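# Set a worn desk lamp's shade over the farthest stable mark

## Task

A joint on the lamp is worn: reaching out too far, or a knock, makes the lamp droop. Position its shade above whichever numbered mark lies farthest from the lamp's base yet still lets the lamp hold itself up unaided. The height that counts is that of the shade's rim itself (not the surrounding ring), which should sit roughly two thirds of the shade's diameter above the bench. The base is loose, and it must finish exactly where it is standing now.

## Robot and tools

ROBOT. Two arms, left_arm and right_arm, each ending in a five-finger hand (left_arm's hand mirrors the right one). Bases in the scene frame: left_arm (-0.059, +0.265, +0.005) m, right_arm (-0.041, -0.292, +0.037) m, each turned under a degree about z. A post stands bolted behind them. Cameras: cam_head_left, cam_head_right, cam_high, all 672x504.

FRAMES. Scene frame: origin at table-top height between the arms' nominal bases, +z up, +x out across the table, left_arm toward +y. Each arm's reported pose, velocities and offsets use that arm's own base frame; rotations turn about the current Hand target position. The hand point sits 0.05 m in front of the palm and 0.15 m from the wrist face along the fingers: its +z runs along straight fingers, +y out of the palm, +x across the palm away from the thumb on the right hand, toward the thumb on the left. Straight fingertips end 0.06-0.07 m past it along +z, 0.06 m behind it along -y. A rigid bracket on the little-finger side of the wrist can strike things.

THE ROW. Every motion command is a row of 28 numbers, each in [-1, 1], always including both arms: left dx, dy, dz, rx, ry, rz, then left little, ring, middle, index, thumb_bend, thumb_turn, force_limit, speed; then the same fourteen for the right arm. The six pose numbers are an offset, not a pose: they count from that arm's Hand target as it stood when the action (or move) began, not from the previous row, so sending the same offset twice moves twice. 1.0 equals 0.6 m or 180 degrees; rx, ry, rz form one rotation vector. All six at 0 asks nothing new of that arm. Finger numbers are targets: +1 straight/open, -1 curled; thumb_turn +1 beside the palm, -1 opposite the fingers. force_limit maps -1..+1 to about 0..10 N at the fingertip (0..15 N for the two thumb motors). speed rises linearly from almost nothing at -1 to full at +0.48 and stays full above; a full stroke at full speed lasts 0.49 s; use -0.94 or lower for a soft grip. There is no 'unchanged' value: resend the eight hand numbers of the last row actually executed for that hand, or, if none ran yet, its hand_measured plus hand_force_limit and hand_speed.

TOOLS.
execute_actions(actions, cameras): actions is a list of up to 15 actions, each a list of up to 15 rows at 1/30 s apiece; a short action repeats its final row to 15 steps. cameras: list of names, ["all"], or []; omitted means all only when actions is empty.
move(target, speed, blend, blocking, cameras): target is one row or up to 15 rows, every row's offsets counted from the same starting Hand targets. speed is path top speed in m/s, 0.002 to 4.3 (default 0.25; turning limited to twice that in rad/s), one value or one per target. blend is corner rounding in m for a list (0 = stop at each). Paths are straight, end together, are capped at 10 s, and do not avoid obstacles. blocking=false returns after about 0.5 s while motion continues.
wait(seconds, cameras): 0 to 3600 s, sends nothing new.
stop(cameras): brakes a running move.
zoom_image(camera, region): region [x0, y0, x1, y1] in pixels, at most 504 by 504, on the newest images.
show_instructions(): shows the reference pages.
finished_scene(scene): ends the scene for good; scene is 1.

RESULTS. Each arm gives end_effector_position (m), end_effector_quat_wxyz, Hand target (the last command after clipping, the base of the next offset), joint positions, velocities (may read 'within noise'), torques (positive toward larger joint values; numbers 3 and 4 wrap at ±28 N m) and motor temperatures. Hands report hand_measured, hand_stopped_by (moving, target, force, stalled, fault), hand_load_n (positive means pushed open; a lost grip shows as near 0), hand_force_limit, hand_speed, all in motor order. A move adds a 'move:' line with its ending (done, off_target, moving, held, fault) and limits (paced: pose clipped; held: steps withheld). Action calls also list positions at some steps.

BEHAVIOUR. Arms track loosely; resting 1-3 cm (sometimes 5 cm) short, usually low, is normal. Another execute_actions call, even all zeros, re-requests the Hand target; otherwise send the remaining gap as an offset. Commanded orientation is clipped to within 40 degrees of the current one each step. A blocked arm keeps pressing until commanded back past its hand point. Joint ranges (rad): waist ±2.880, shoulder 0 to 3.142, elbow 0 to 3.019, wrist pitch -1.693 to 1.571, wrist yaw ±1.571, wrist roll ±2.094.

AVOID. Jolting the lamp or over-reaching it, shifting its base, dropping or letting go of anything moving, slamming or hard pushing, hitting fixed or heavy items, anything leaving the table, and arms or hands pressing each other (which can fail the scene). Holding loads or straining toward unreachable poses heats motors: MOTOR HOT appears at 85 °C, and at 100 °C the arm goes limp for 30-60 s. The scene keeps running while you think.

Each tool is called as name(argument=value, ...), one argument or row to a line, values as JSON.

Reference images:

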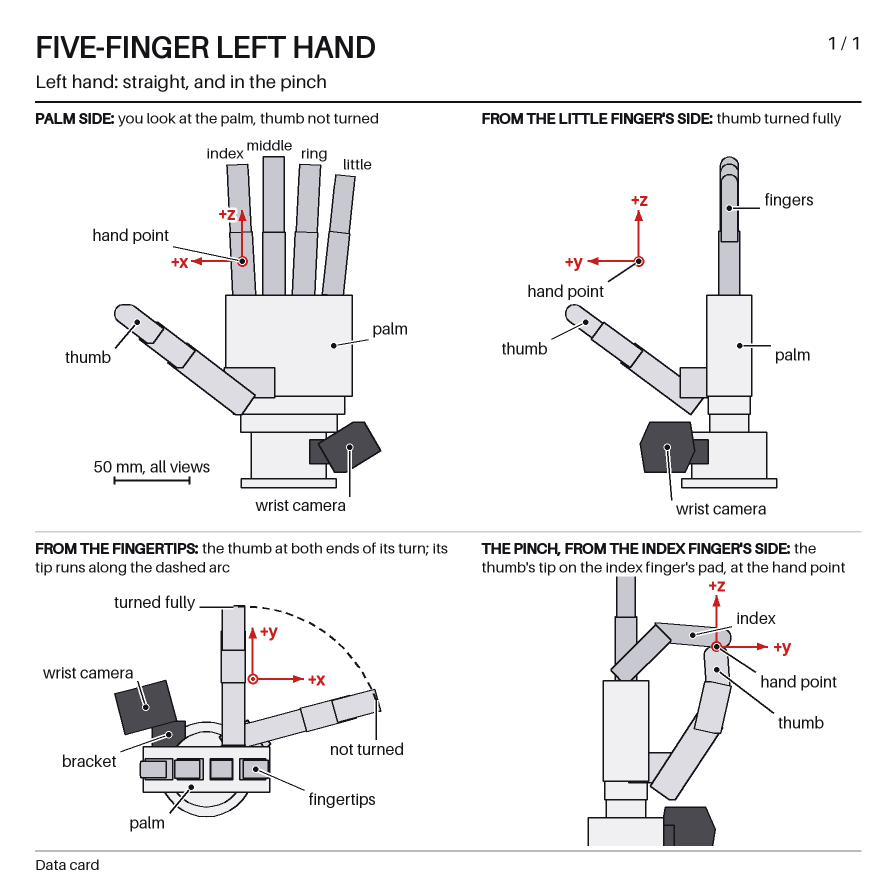

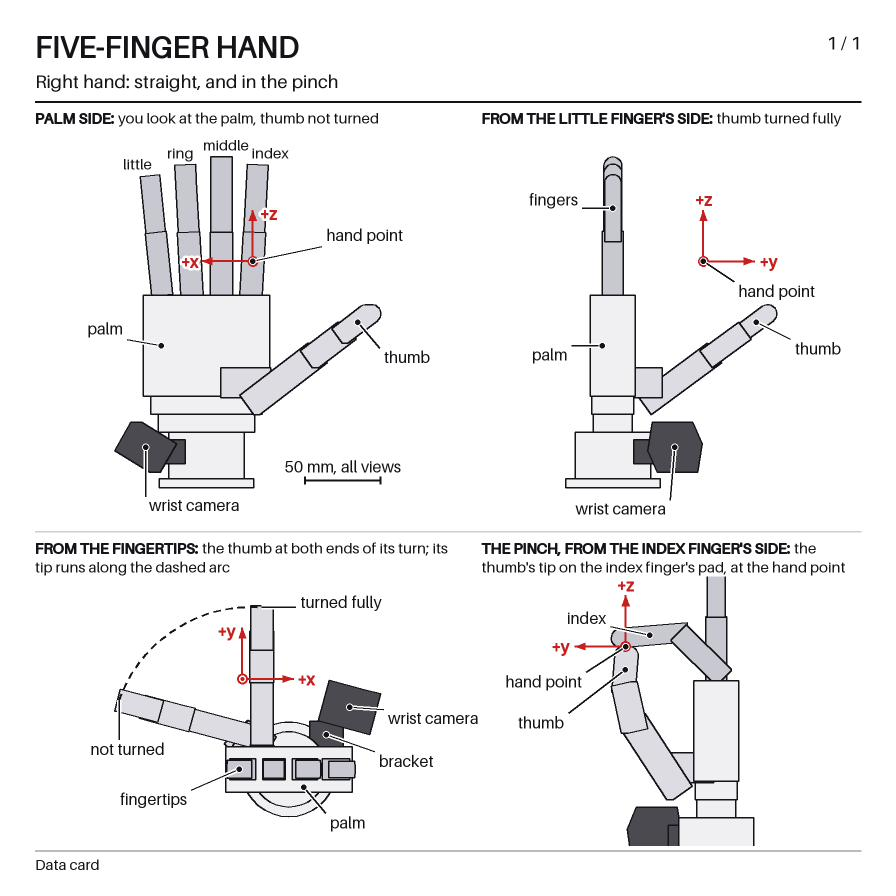

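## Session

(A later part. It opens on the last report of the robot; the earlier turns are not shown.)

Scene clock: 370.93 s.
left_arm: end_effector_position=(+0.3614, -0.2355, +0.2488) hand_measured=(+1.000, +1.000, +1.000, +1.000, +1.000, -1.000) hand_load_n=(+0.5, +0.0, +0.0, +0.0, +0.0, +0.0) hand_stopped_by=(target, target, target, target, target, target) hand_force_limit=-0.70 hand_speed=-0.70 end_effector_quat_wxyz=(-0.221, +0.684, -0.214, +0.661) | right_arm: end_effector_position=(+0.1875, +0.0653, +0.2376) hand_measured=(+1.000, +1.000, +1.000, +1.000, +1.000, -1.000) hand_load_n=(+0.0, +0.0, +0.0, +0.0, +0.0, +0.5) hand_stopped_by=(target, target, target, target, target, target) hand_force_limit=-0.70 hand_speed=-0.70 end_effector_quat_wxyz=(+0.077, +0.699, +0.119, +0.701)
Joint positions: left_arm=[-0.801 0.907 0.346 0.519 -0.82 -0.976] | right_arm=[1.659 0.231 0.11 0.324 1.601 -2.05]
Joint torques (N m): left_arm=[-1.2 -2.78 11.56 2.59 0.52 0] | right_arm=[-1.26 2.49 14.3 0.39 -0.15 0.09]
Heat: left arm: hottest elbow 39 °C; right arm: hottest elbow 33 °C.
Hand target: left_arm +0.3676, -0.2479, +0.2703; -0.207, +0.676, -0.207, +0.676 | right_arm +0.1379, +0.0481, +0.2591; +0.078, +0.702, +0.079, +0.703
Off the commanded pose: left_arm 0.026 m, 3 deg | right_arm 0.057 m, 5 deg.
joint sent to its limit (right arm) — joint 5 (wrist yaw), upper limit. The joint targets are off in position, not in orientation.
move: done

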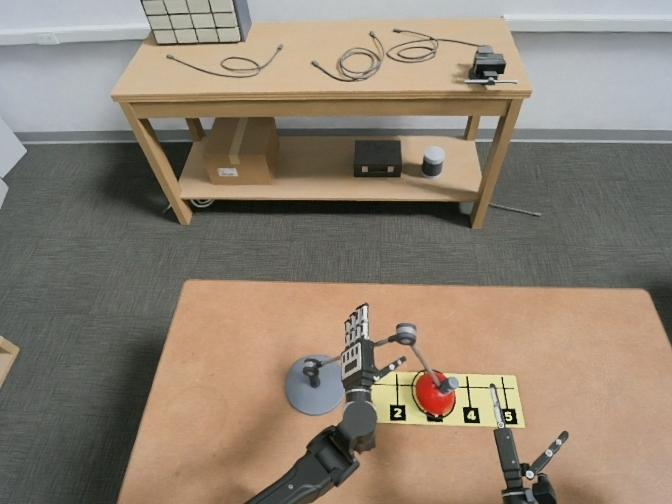

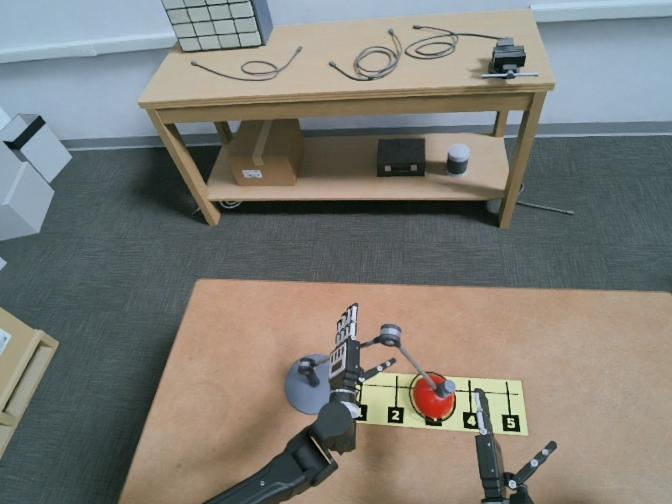

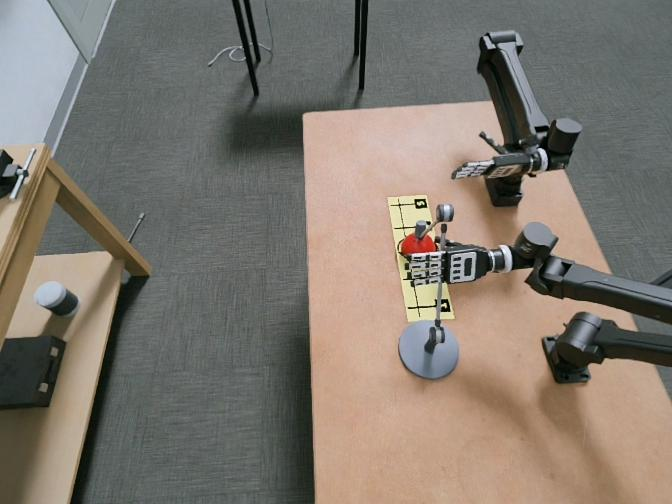

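move(
  target=[
    [0,0.02,0.015,0,0,0,1,1,1,1,1,-1,-0.7,-0.7,0,0,0,0,0,0,1,1,1,1,1,-1,-0.7,-0.7],
    [-0.22,0.02,0.015,0,0,0,1,1,1,1,1,-1,-0.7,-0.7,0,0,0,0,0,0,1,1,1,1,1,-1,-0.7,-0.7],
  ],
  speed=0.05,
  cameras=["all"],
)

zoom_image(
  camera="cam_head_left",
  region=[280, 310, 480, 440],
)

zoom_image(
  camera="cam_high",
  region=[380, 190, 500, 380],
)

Scene clock: 375.03 s.
left_arm: end_effector_position=(+0.2373, -0.2380, +0.2856) hand_measured=(+1.000, +1.000, +1.000, +1.000, +1.000, -1.000) hand_load_n=(+0.0, +0.0, +0.0, -0.5, +0.0, +0.0) hand_stopped_by=(target, target, target, target, target, target) hand_force_limit=-0.70 hand_speed=-0.70 end_effector_quat_wxyz=(-0.203, +0.677, -0.200, +0.679) | right_arm: end_effector_position=(+0.1875, +0.0653, +0.2376) hand_measured=(+1.000, +1.000, +1.000, +1.000, +1.000, -1.000) hand_load_n=(+0.0, +0.0, +0.0, +0.0, +0.0, +0.0) hand_stopped_by=(target, target, target, target, target, target) hand_force_limit=-0.70 hand_speed=-0.70 end_effector_quat_wxyz=(+0.077, +0.699, +0.119, +0.701)
Joint positions: left_arm=[-1.323 0.54 0.295 0.262 -1.326 -0.975] | right_arm=[1.659 0.231 0.11 0.324 1.601 -2.05]
Joint torques (N m): left_arm=[-0.56 0.09 8.66 1.01 0.01 -0.04] | right_arm=[-1.67 3.31 14.35 0.49 -0.08 0]
Heat: left arm: hottest elbow 39 °C; right arm: hottest elbow 33 °C.
Hand target: left_arm +0.2356, -0.2359, +0.2794; -0.207, +0.676, -0.207, +0.676 | right_arm +0.1379, +0.0481, +0.2591; +0.078, +0.702, +0.079, +0.703
Off the commanded pose: left_arm 0.007 m, 1 deg | right_arm 0.057 m, 5 deg.
joint sent to its limit (right arm) — joint 5 (wrist yaw), upper limit. The joint targets are off in position, not in orientation.
move: done

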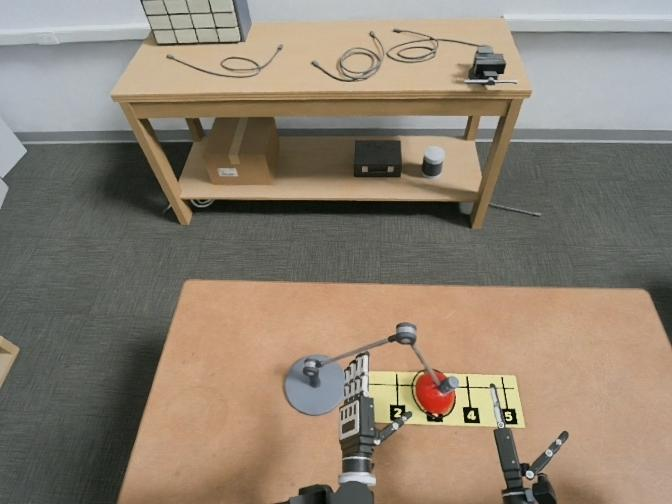

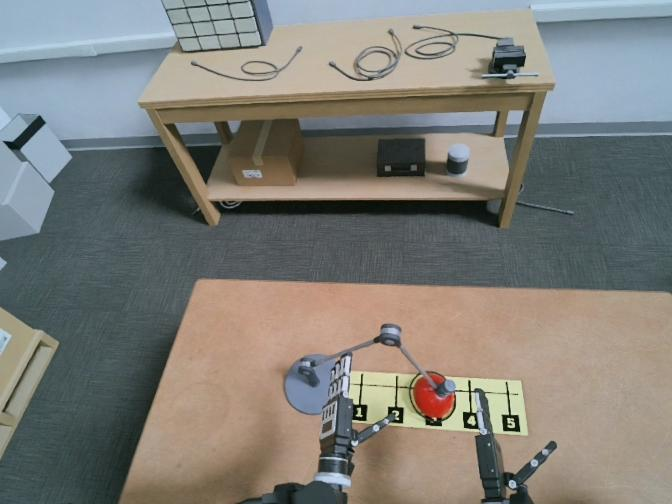

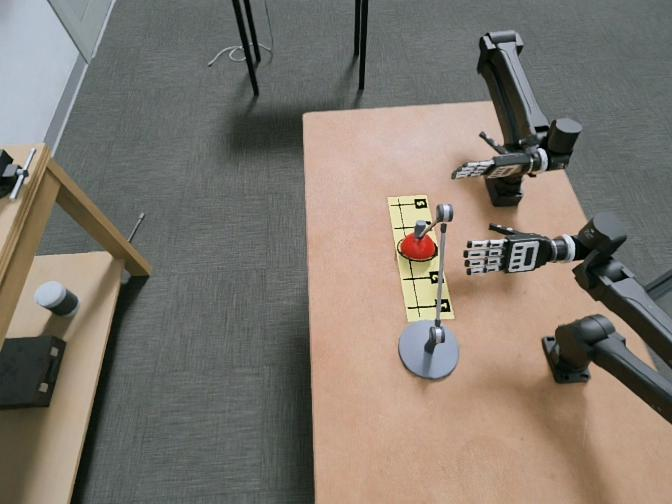

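Scaled by 2.520 from the camera's image (finer frame: 960x720).

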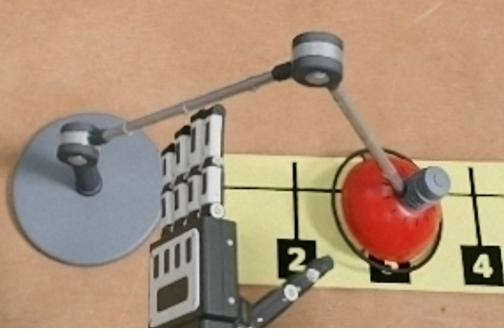

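Scaled by 2.653 from the camera's image (finer frame: 960x720).

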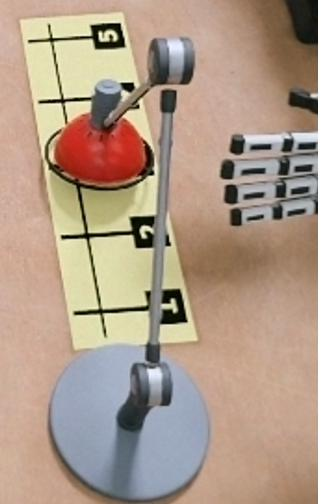

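move(
  target=[
    [-0.034,0.127,0.0,0,0,0,1,1,1,1,1,-1,-0.7,-0.7,0.08,0.24,-0.15,0,0,0,1,1,1,1,1,-1,-0.7,-0.7],
    [-0.034,0.127,-0.05,0.447,0.034,-0.072,1,1,1,1,1,-1,-0.7,-0.7,0.1,0.26,-0.23,-0.061,0,0,1,1,1,1,1,-1,-0.7,-0.7],
  ],
  speed=0.12,
  cameras=["all"],
)

Scene clock: 390.03 s.
left_arm: end_effector_position=(+0.2155, -0.1552, +0.2287) hand_measured=(+1.000, +1.000, +1.000, +1.000, +1.000, -1.000) hand_load_n=(+0.0, +0.0, +0.0, +0.0, +0.0, +0.0) hand_stopped_by=(target, target, target, target, target, target) hand_force_limit=-0.70 hand_speed=-0.70 end_effector_quat_wxyz=(+0.514, -0.391, +0.674, -0.358) | right_arm: end_effector_position=(+0.1944, +0.1968, +0.1213) hand_measured=(+1.000, +1.000, +1.000, +1.000, +1.000, -1.000) hand_load_n=(+0.0, +0.0, +0.0, +0.0, +0.0, +0.5) hand_stopped_by=(target, target, target, target, target, target) hand_force_limit=-0.70 hand_speed=-0.70 end_effector_quat_wxyz=(+0.149, +0.691, +0.158, +0.690)
Joint positions: left_arm=[-1.278 0.403 0.49 -0.627 -1.139 -0.063] | right_arm=[1.575 1.48 0.288 0.711 1.562 -1.527]
Joint torques (N m): left_arm=[-1.32 3.49 12.83 1.16 -0.35 0.16] | right_arm=[-1.49 -4.19 6.08 1.4 0.34 0.08]
Heat: left arm: hottest elbow 40 °C; right arm: hottest elbow 34 °C.
Hand target: left_arm +0.2152, -0.1596, +0.2493; +0.512, -0.390, +0.672, -0.366 | right_arm +0.1979, +0.2042, +0.1210; +0.145, +0.692, +0.146, +0.692
Off the commanded pose: left_arm 0.021 m, 1 deg | right_arm 0.008 m, 1 deg.
move: off_target (left_arm)

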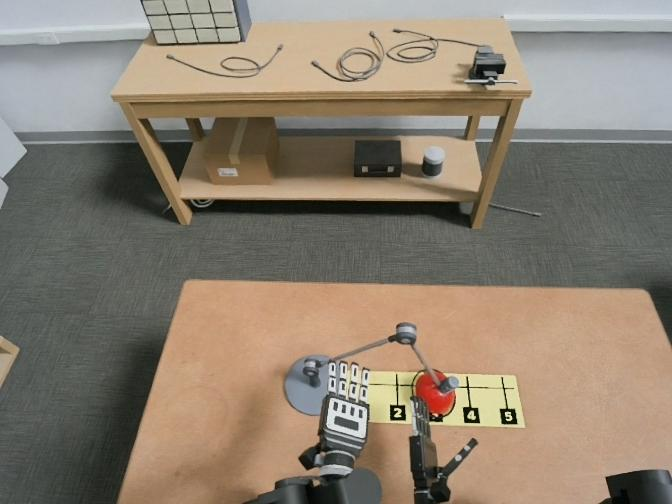

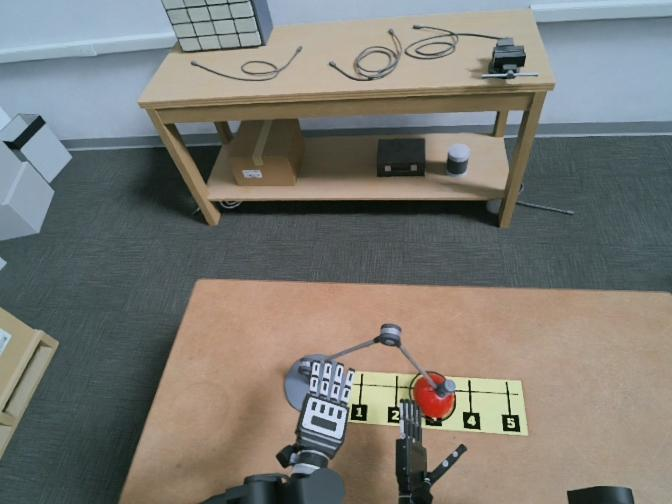

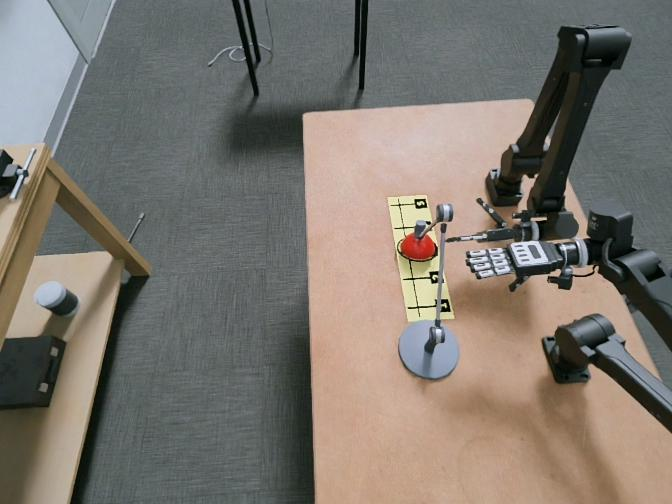

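move(
  target=[
    [0.033,0.10,-0.083,0.4507,-0.021,-0.0476,1,1,1,1,1,-1,-0.7,-0.7,0,0,0,0,0,0,1,1,1,1,1,-1,-0.7,-0.7],
    [0.045,0.143,-0.25,0.4507,-0.021,-0.0476,1,1,1,1,1,-1,-0.7,-0.7,0,0,0,0,0,0,1,1,1,1,1,-1,-0.7,-0.7],
  ],
  speed=0.12,
  cameras=["all"],
)

zoom_image(
  camera="cam_head_left",
  region=[260, 310, 480, 470],
)

zoom_image(
  camera="cam_high",
  region=[380, 190, 620, 390],
)

Scene clock: 400.03 s.
left_arm: end_effector_position=(+0.2424, -0.0780, +0.1022) hand_measured=(+1.000, +1.000, +1.000, +1.000, +1.000, -1.000) hand_load_n=(+0.0, +0.0, +0.0, +0.0, +0.0, +0.0) hand_stopped_by=(target, target, target, target, target, target) hand_force_limit=-0.70 hand_speed=-0.70 end_effector_quat_wxyz=(+0.637, +0.091, +0.758, +0.106) | right_arm: end_effector_position=(+0.1944, +0.1968, +0.1213) hand_measured=(+1.000, +1.000, +1.000, +1.000, +1.000, -1.000) hand_load_n=(+0.0, +0.0, +0.0, +0.0, -0.5, +0.0) hand_stopped_by=(target, target, target, target, target, target) hand_force_limit=-0.70 hand_speed=-0.70 end_effector_quat_wxyz=(+0.149, +0.691, +0.158, +0.690)
Joint positions: left_arm=[-1.216 0.943 0.064 0.374 -1.22 1.378] | right_arm=[1.575 1.48 0.288 0.711 1.562 -1.527]
Joint torques (N m): left_arm=[-0.67 0.09 5.96 2.52 -0.35 0.17] | right_arm=[-1.26 -3.49 6.19 1.44 0.33 0.06]
Heat: left arm: hottest elbow 41 °C; right arm: hottest elbow 34 °C.
Hand target: left_arm +0.2422, -0.0739, +0.0993; +0.636, +0.095, +0.758, +0.112 | right_arm +0.1979, +0.2042, +0.1210; +0.145, +0.692, +0.146, +0.692
Off the commanded pose: left_arm 0.005 m, 1 deg | right_arm 0.008 m, 1 deg.
move: done

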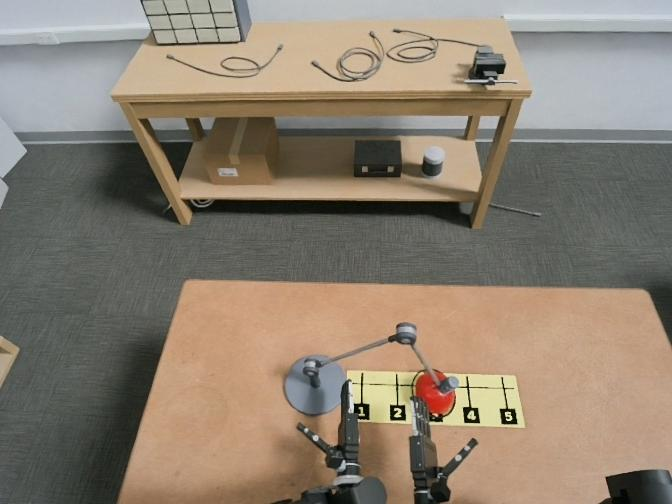

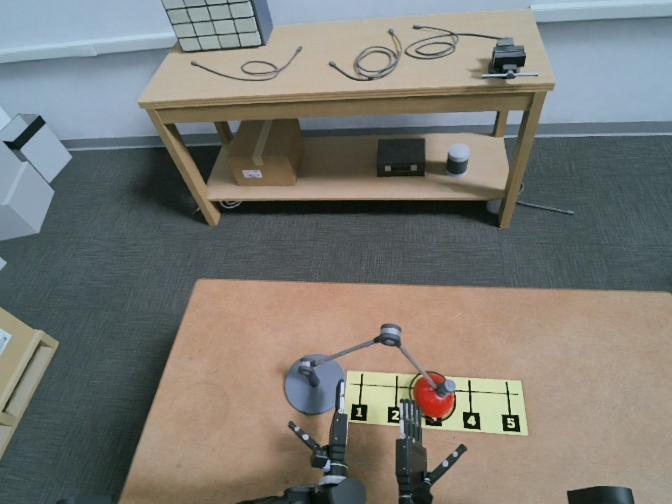

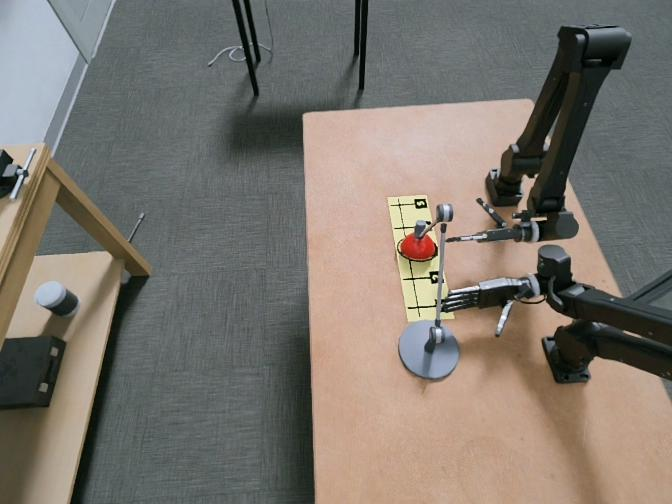

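Scaled by 2.291 from the camera's image (finer frame: 960x720).

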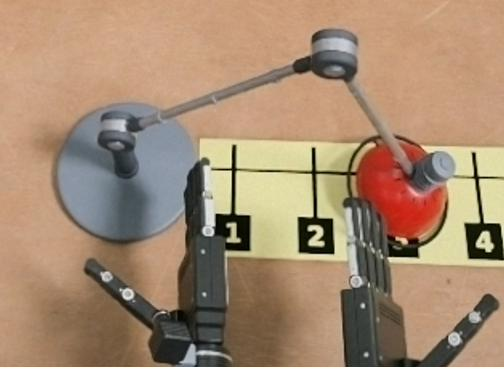

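Scaled by 2.100 from the camera's image (finer frame: 960x720).

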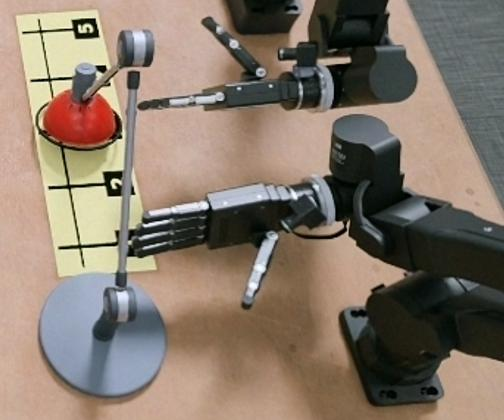

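move(
  target=[
    [0,0,-0.079,0,0,0,1,1,1,1,1,-1,-0.7,-0.7,0,0,0,0,0,0,1,1,1,1,1,-1,-0.7,-0.7],
    [0.09,0,-0.079,0,0,0,1,1,1,1,1,-1,-0.7,-0.7,0,0,0,0,0,0,1,1,1,1,1,-1,-0.7,-0.7],
  ],
  speed=0.08,
  cameras=["all"],
)

zoom_image(
  camera="cam_head_left",
  region=[280, 320, 400, 440],
)

zoom_image(
  camera="cam_high",
  region=[390, 290, 510, 390],
)

Scene clock: 403.20 s.
left_arm: end_effector_position=(+0.2934, -0.0720, +0.0517) hand_measured=(+1.000, +1.000, +1.000, +1.000, +1.000, -1.000) hand_load_n=(+0.0, +0.0, +0.0, +0.0, +0.0, +0.0) hand_stopped_by=(target, target, target, target, target, target) hand_force_limit=-0.70 hand_speed=-0.70 end_effector_quat_wxyz=(+0.633, +0.094, +0.760, +0.111) | right_arm: end_effector_position=(+0.1944, +0.1968, +0.1213) hand_measured=(+1.000, +1.000, +1.000, +1.000, +1.000, -1.000) hand_load_n=(+0.0, +0.0, +0.0, +0.0, +0.0, +0.0) hand_stopped_by=(target, target, target, target, target, target) hand_force_limit=-0.70 hand_speed=-0.70 end_effector_quat_wxyz=(+0.149, +0.691, +0.158, +0.690)
Joint positions: left_arm=[-0.939 1.662 0.061 1.291 -0.966 1.611] | right_arm=[1.575 1.48 0.288 0.711 1.562 -1.527]
Joint torques (N m): left_arm=[-0.5 -4.89 2.43 2.85 -0.12 0.13] | right_arm=[-1.55 -4.66 6.31 1.24 0.34 0.1]
Heat: left arm: hottest elbow 40 °C; right arm: hottest elbow 34 °C.
Hand target: left_arm +0.2963, -0.0739, +0.0519; +0.636, +0.095, +0.758, +0.112 | right_arm +0.1979, +0.2042, +0.1210; +0.145, +0.692, +0.146, +0.692
Off the commanded pose: left_arm 0.003 m, 0 deg | right_arm 0.008 m, 1 deg.
move: done

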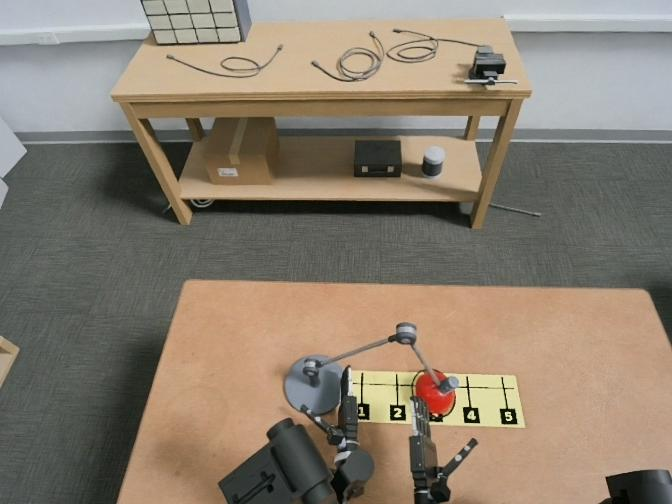

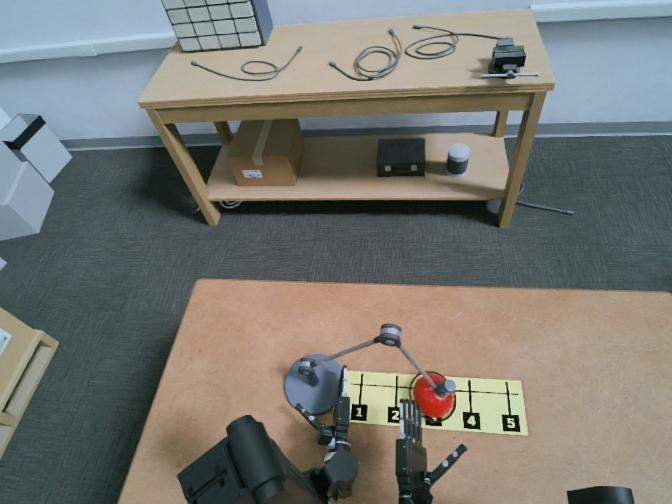

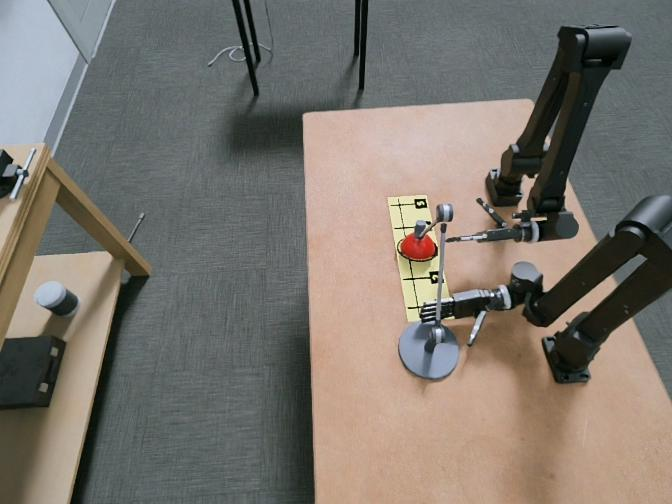

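Scaled by 4.200 from the camera's image (finer frame: 960x720).

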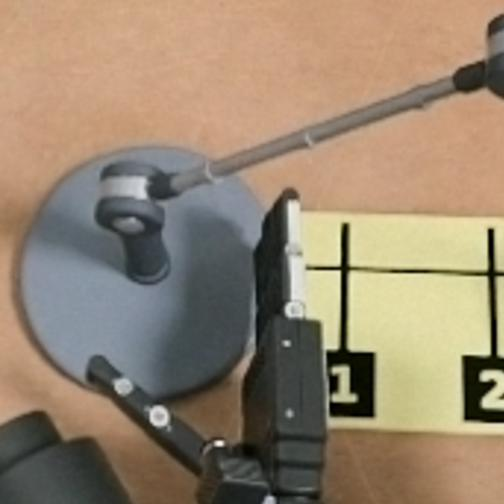

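Scaled by 4.200 from the camera's image (finer frame: 960x720).

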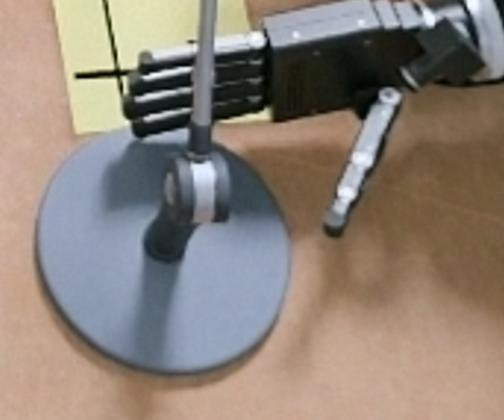

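move(
  target=[
    [0.098,0,0,0,0,0,1,1,1,1,1,-1,-0.7,-0.7,0,0,0,0,0,0,1,1,1,1,1,-1,-0.7,-0.7],
    [0.098,0.05,0,0,0,0,1,1,1,1,1,-1,-0.7,-0.7,0,0,0,0,0,0,1,1,1,1,1,-1,-0.7,-0.7],
  ],
  speed=0.06,
  cameras=["all"],
)

zoom_image(
  camera="cam_head_left",
  region=[280, 320, 400, 440],
)

zoom_image(
  camera="cam_high",
  region=[390, 290, 510, 390],
)

Scene clock: 406.23 s.
left_arm: end_effector_position=(+0.3568, -0.0468, +0.0540) hand_measured=(+1.000, +1.000, +1.000, +1.000, +1.000, -1.000) hand_load_n=(+0.5, +0.0, +0.0, +0.0, +0.0, +0.5) hand_stopped_by=(target, target, target, target, target, target) hand_force_limit=-0.70 hand_speed=-0.70 end_effector_quat_wxyz=(+0.638, +0.091, +0.758, +0.107) | right_arm: end_effector_position=(+0.1944, +0.1968, +0.1213) hand_measured=(+1.000, +1.000, +1.000, +1.000, +1.000, -1.000) hand_load_n=(+0.0, +0.0, +0.0, +0.0, +0.0, +0.5) hand_stopped_by=(target, target, target, target, target, target) hand_force_limit=-0.70 hand_speed=-0.70 end_effector_quat_wxyz=(+0.149, +0.691, +0.158, +0.690)
Joint positions: left_arm=[-0.619 1.713 0.128 1.376 -0.657 1.728] | right_arm=[1.575 1.48 0.288 0.711 1.562 -1.527]
Joint torques (N m): left_arm=[-0.67 -6.3 1.58 2.96 -0.01 0.18] | right_arm=[-1.61 -4.54 6.31 1.2 0.32 0.09]
Heat: left arm: hottest elbow 40 °C; right arm: hottest elbow 34 °C.
Hand target: left_arm +0.3549, -0.0438, +0.0518; +0.636, +0.095, +0.758, +0.113 | right_arm +0.1979, +0.2042, +0.1210; +0.145, +0.692, +0.146, +0.692
Off the commanded pose: left_arm 0.004 m, 1 deg | right_arm 0.008 m, 1 deg.
move: done

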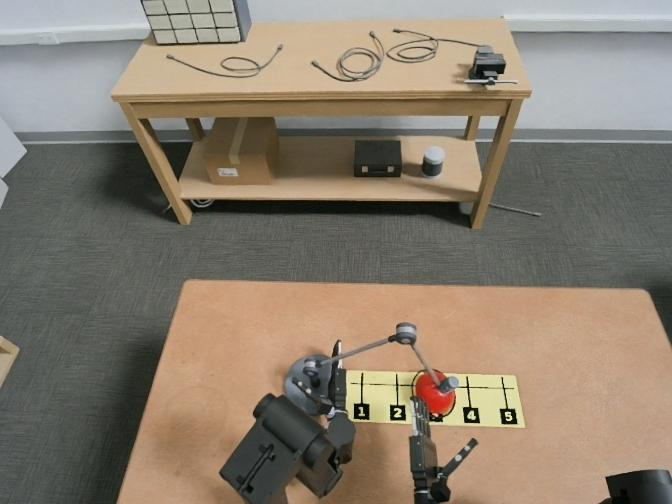

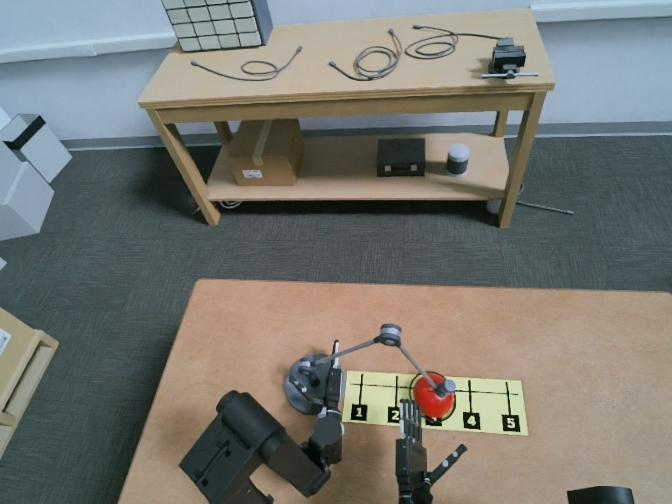

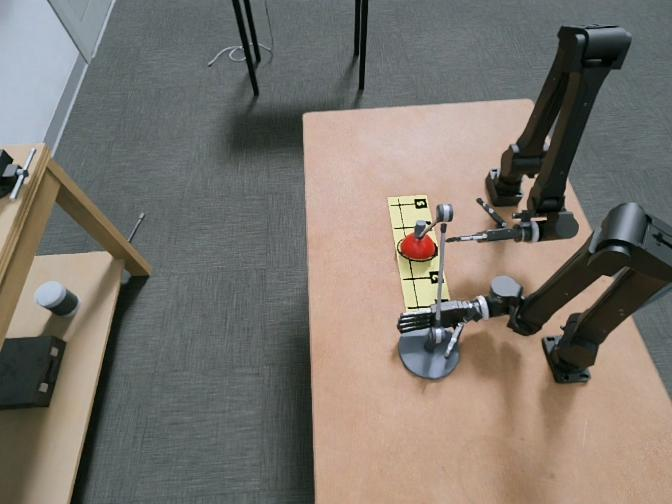

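Scaled by 4.200 from the camera's image (finer frame: 960x720).

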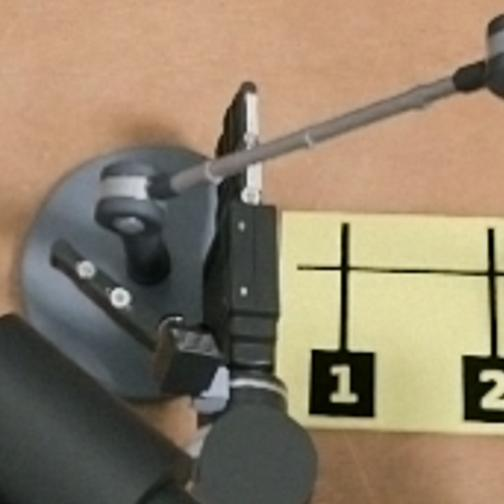

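Scaled by 4.200 from the camera's image (finer frame: 960x720).

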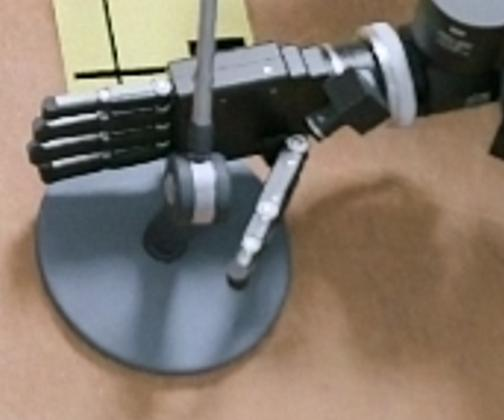

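move(
  target=[
    [0,0,0,0,0,0,1,1,1,1,1,-1,-0.7,-0.7,0.15,0.01,0.0,0,0,0,1,1,1,1,1,-1,-0.7,-0.7],
  ],
  speed=0.07,
  cameras=["all"],
)

zoom_image(
  camera="cam_head_left",
  region=[380, 310, 500, 440],
)

zoom_image(
  camera="cam_high",
  region=[380, 190, 500, 290],
)

Scene clock: 408.80 s.
left_arm: end_effector_position=(+0.3568, -0.0468, +0.0540) hand_measured=(+1.000, +1.000, +1.000, +1.000, +1.000, -1.000) hand_load_n=(+0.0, +0.0, +0.0, +0.0, +0.0, +0.0) hand_stopped_by=(target, target, target, target, target, target) hand_force_limit=-0.70 hand_speed=-0.70 end_effector_quat_wxyz=(+0.637, +0.091, +0.757, +0.108) | right_arm: end_effector_position=(+0.2830, +0.2061, +0.1216) hand_measured=(+1.000, +1.000, +1.000, +1.000, +1.000, -1.000) hand_load_n=(+0.0, +0.0, +0.0, +0.0, +0.0, +0.0) hand_stopped_by=(target, target, target, target, target, target) hand_force_limit=-0.70 hand_speed=-0.70 end_effector_quat_wxyz=(+0.144, +0.693, +0.152, +0.690)
Joint positions: left_arm=[-0.619 1.713 0.128 1.376 -0.657 1.729] | right_arm=[1.259 1.672 0.322 1.332 1.248 -1.975]
Joint torques (N m): left_arm=[-0.21 -5.95 1.47 2.97 -0.08 0.17] | right_arm=[-1.32 -5.54 4.75 1.89 -0.07 -0.09]
Heat: left arm: hottest elbow 39 °C; right arm: hottest elbow 34 °C.
Hand target: left_arm +0.3549, -0.0438, +0.0518; +0.636, +0.095, +0.758, +0.113 | right_arm +0.2879, +0.2101, +0.1210; +0.145, +0.692, +0.146, +0.692
Off the commanded pose: left_arm 0.004 m, 1 deg | right_arm 0.006 m, 1 deg.
move: done

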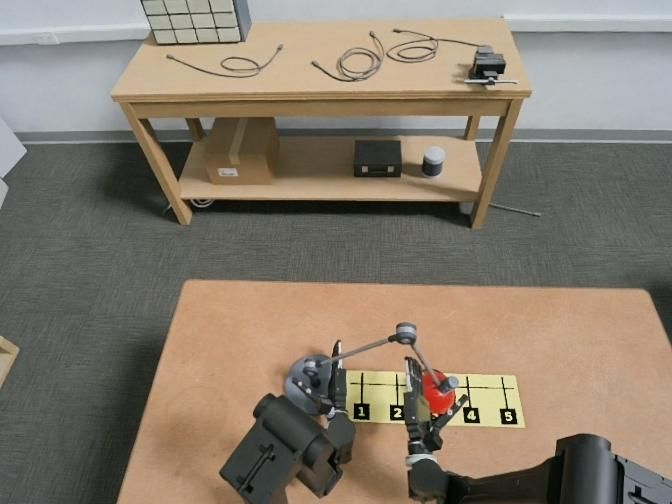

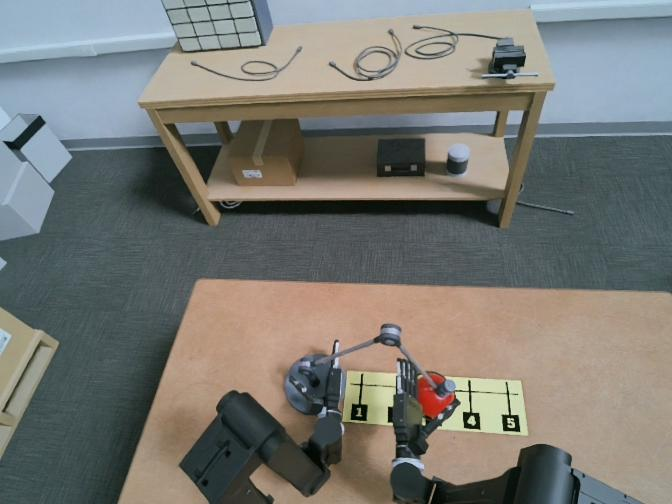

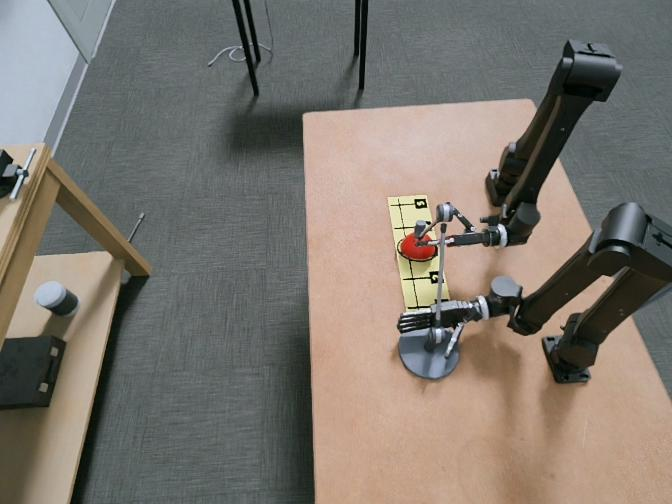

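Scaled by 3.877 from the camera's image (finer frame: 960x720).

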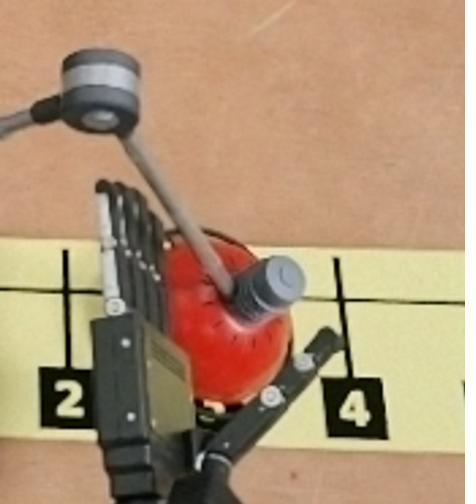

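Scaled by 4.200 from the camera's image (finer frame: 960x720).

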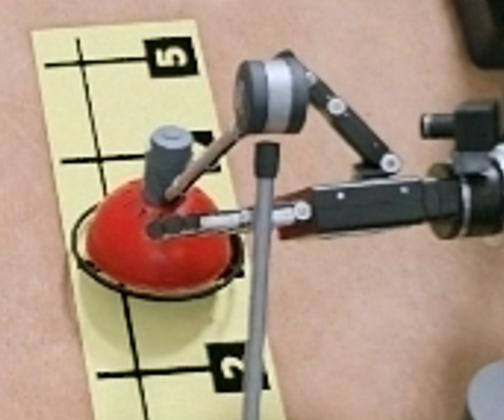

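move(
  target=[
    [0,0,0,0,0,0,1,1,1,1,1,-1,-0.7,-0.7,0.1,-0.01,0.0,0,0,0,1,1,1,1,1,-1,-0.7,-0.7],
    [0,0,0,0,0,0,1,1,1,1,1,-1,-0.7,-0.7,0.1,-0.03,-0.03,0,0,0,1,1,1,1,1,-1,-0.7,-0.7],
  ],
  speed=0.06,
  cameras=["all"],
)

zoom_image(
  camera="cam_head_left",
  region=[380, 310, 500, 440],
)

zoom_image(
  camera="cam_high",
  region=[380, 190, 500, 290],
)

Scene clock: 411.60 s.
left_arm: end_effector_position=(+0.3568, -0.0468, +0.0540) hand_measured=(+1.000, +1.000, +1.000, +1.000, +1.000, -1.000) hand_load_n=(+0.0, +0.0, +0.0, +0.0, +0.0, +0.0) hand_stopped_by=(target, target, target, target, target, target) hand_force_limit=-0.70 hand_speed=-0.70 end_effector_quat_wxyz=(+0.637, +0.091, +0.757, +0.108) | right_arm: end_effector_position=(+0.3458, +0.1984, +0.1074) hand_measured=(+1.000, +1.000, +1.000, +1.000, +1.000, -1.000) hand_load_n=(+0.0, +0.0, +0.0, +0.0, +0.0, +0.5) hand_stopped_by=(target, target, target, target, target, target) hand_force_limit=-0.70 hand_speed=-0.70 end_effector_quat_wxyz=(+0.137, +0.691, +0.146, +0.695)
Joint positions: left_arm=[-0.619 1.713 0.128 1.376 -0.657 1.729] | right_arm=[1.052 1.773 0.373 1.406 1.039 -1.979]
Joint torques (N m): left_arm=[-1.08 -6.07 1.63 3.02 -0.03 0.17] | right_arm=[-2.32 -7.71 2.35 2.11 -0.06 -0.09]
Heat: left arm: hottest elbow 39 °C; right arm: hottest elbow 34 °C.
Hand target: left_arm +0.3549, -0.0438, +0.0518; +0.636, +0.095, +0.758, +0.113 | right_arm +0.3479, +0.1922, +0.1030; +0.145, +0.692, +0.146, +0.692
Off the commanded pose: left_arm 0.004 m, 1 deg | right_arm 0.008 m, 1 deg.
move: done

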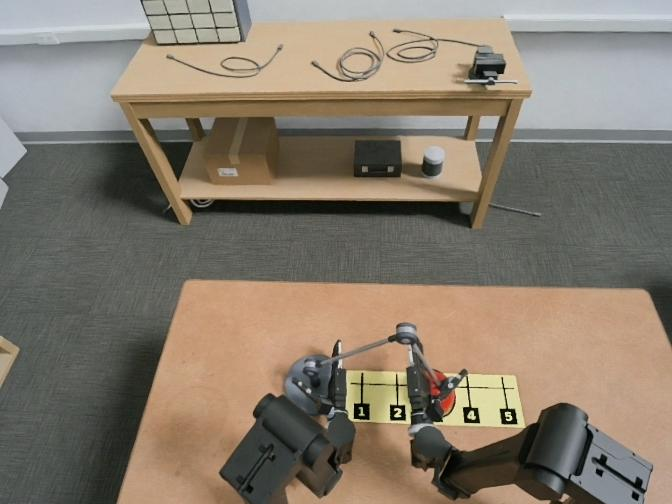

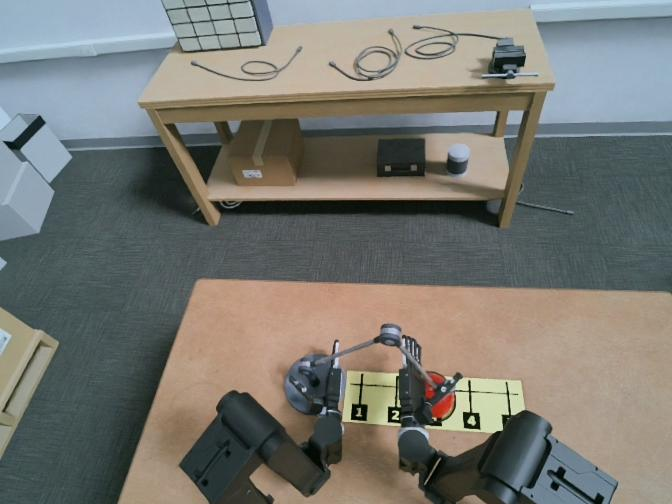

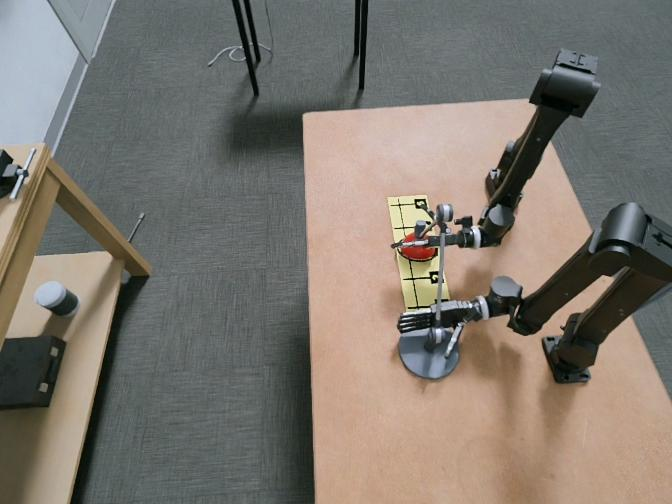

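Scaled by 3.877 from the camera's image (finer frame: 960x720).

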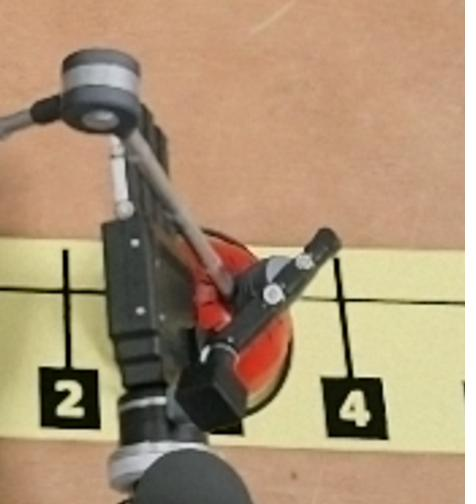

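Scaled by 4.200 from the camera's image (finer frame: 960x720).

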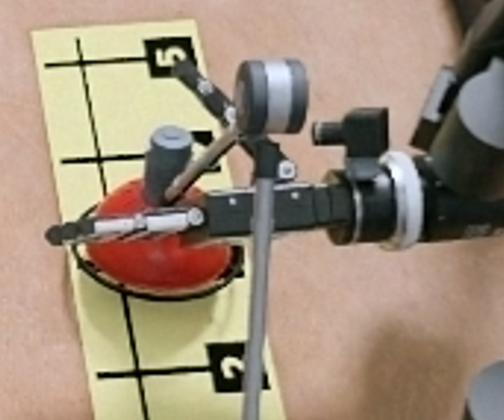

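move(
  target=[
    [0,0.02,0,0,0,0,1,1,1,1,1,-1,-0.7,-0.7,0.01,-0.03,0.0,0,0,0,1,1,1,1,1,-1,-0.7,-0.7],
  ],
  speed=0.04,
  cameras=["all"],
)

zoom_image(
  camera="cam_head_left",
  region=[280, 310, 500, 450],
)

zoom_image(
  camera="cam_high",
  region=[380, 190, 500, 390],
)

Scene clock: 412.80 s.
left_arm: end_effector_position=(+0.3572, -0.0355, +0.0541) hand_measured=(+1.000, +1.000, +1.000, +1.000, +1.000, -1.000) hand_load_n=(+0.0, +0.0, +0.0, +0.0, +0.0, +0.0) hand_stopped_by=(target, target, target, target, target, target) hand_force_limit=-0.70 hand_speed=-0.70 end_effector_quat_wxyz=(+0.638, +0.091, +0.757, +0.107) | right_arm: end_effector_position=(+0.3517, +0.1903, +0.1060) hand_measured=(+1.000, +1.000, +1.000, +1.000, +1.000, -1.000) hand_load_n=(+0.0, +0.0, +0.0, +0.0, +0.0, +0.5) hand_stopped_by=(target, target, target, target, target, target) hand_force_limit=-0.70 hand_speed=-0.70 end_effector_quat_wxyz=(+0.129, +0.689, +0.154, +0.696)
Joint positions: left_arm=[-0.572 1.721 0.112 1.409 -0.609 1.741] | right_arm=[1.018 1.773 0.35 1.428 0.982 -1.979]
Joint torques (N m): left_arm=[-0.62 -6.3 1.39 3.03 -0.01 0.18] | right_arm=[-1.9 -7.82 1.69 2.35 0.21 -0.04]
Heat: left arm: hottest elbow 39 °C; right arm: hottest elbow 33 °C.
Hand target: left_arm +0.3550, -0.0319, +0.0520; +0.636, +0.095, +0.758, +0.112 | right_arm +0.3539, +0.1741, +0.1031; +0.145, +0.692, +0.146, +0.692
Off the commanded pose: left_arm 0.005 m, 1 deg | right_arm 0.017 m, 2 deg.
move: off_target (right_arm)

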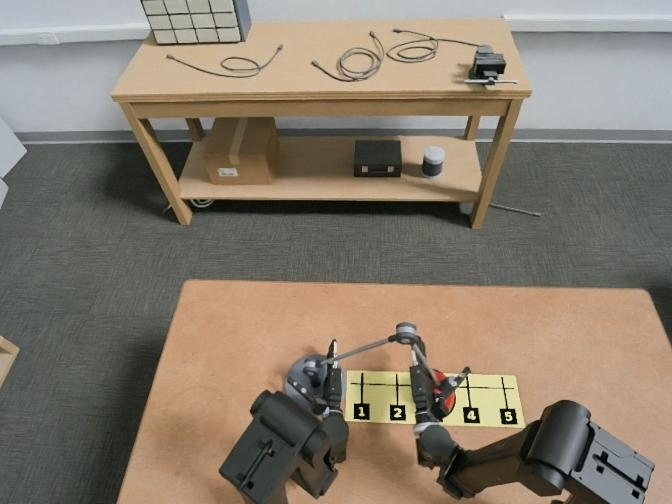

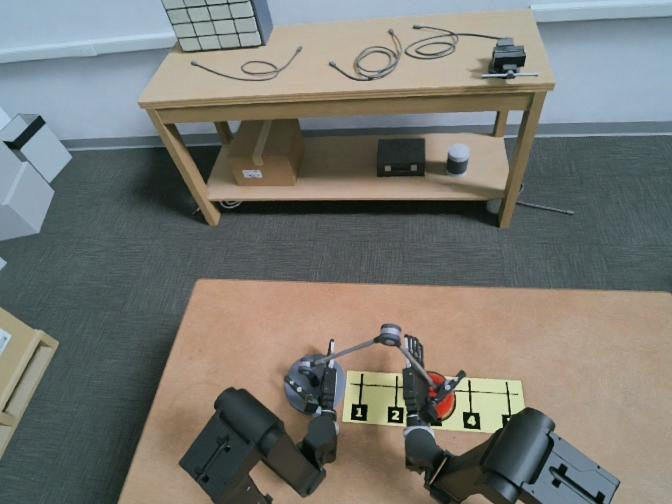

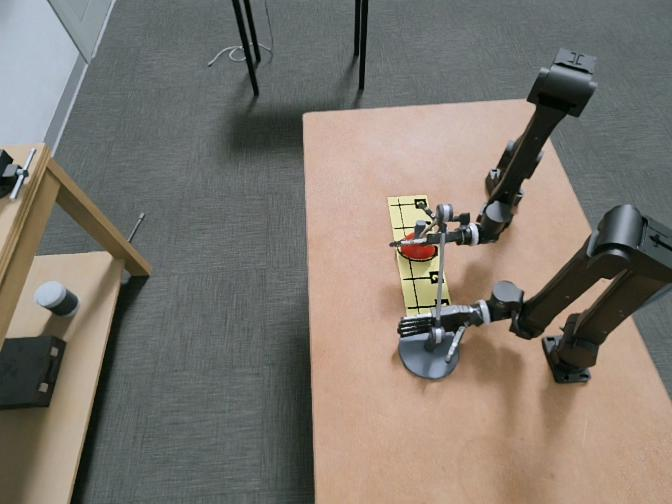

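Scaled by 2.291 from the camera's image (finer frame: 960x720).

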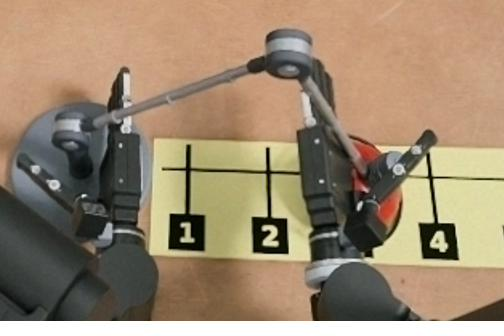

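Scaled by 2.520 from the camera's image (finer frame: 960x720).

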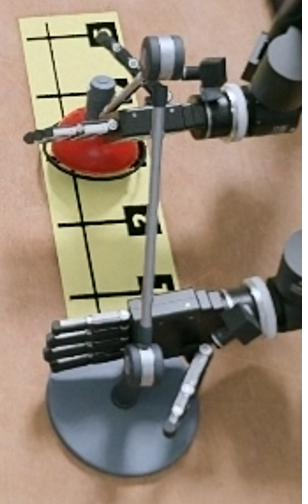

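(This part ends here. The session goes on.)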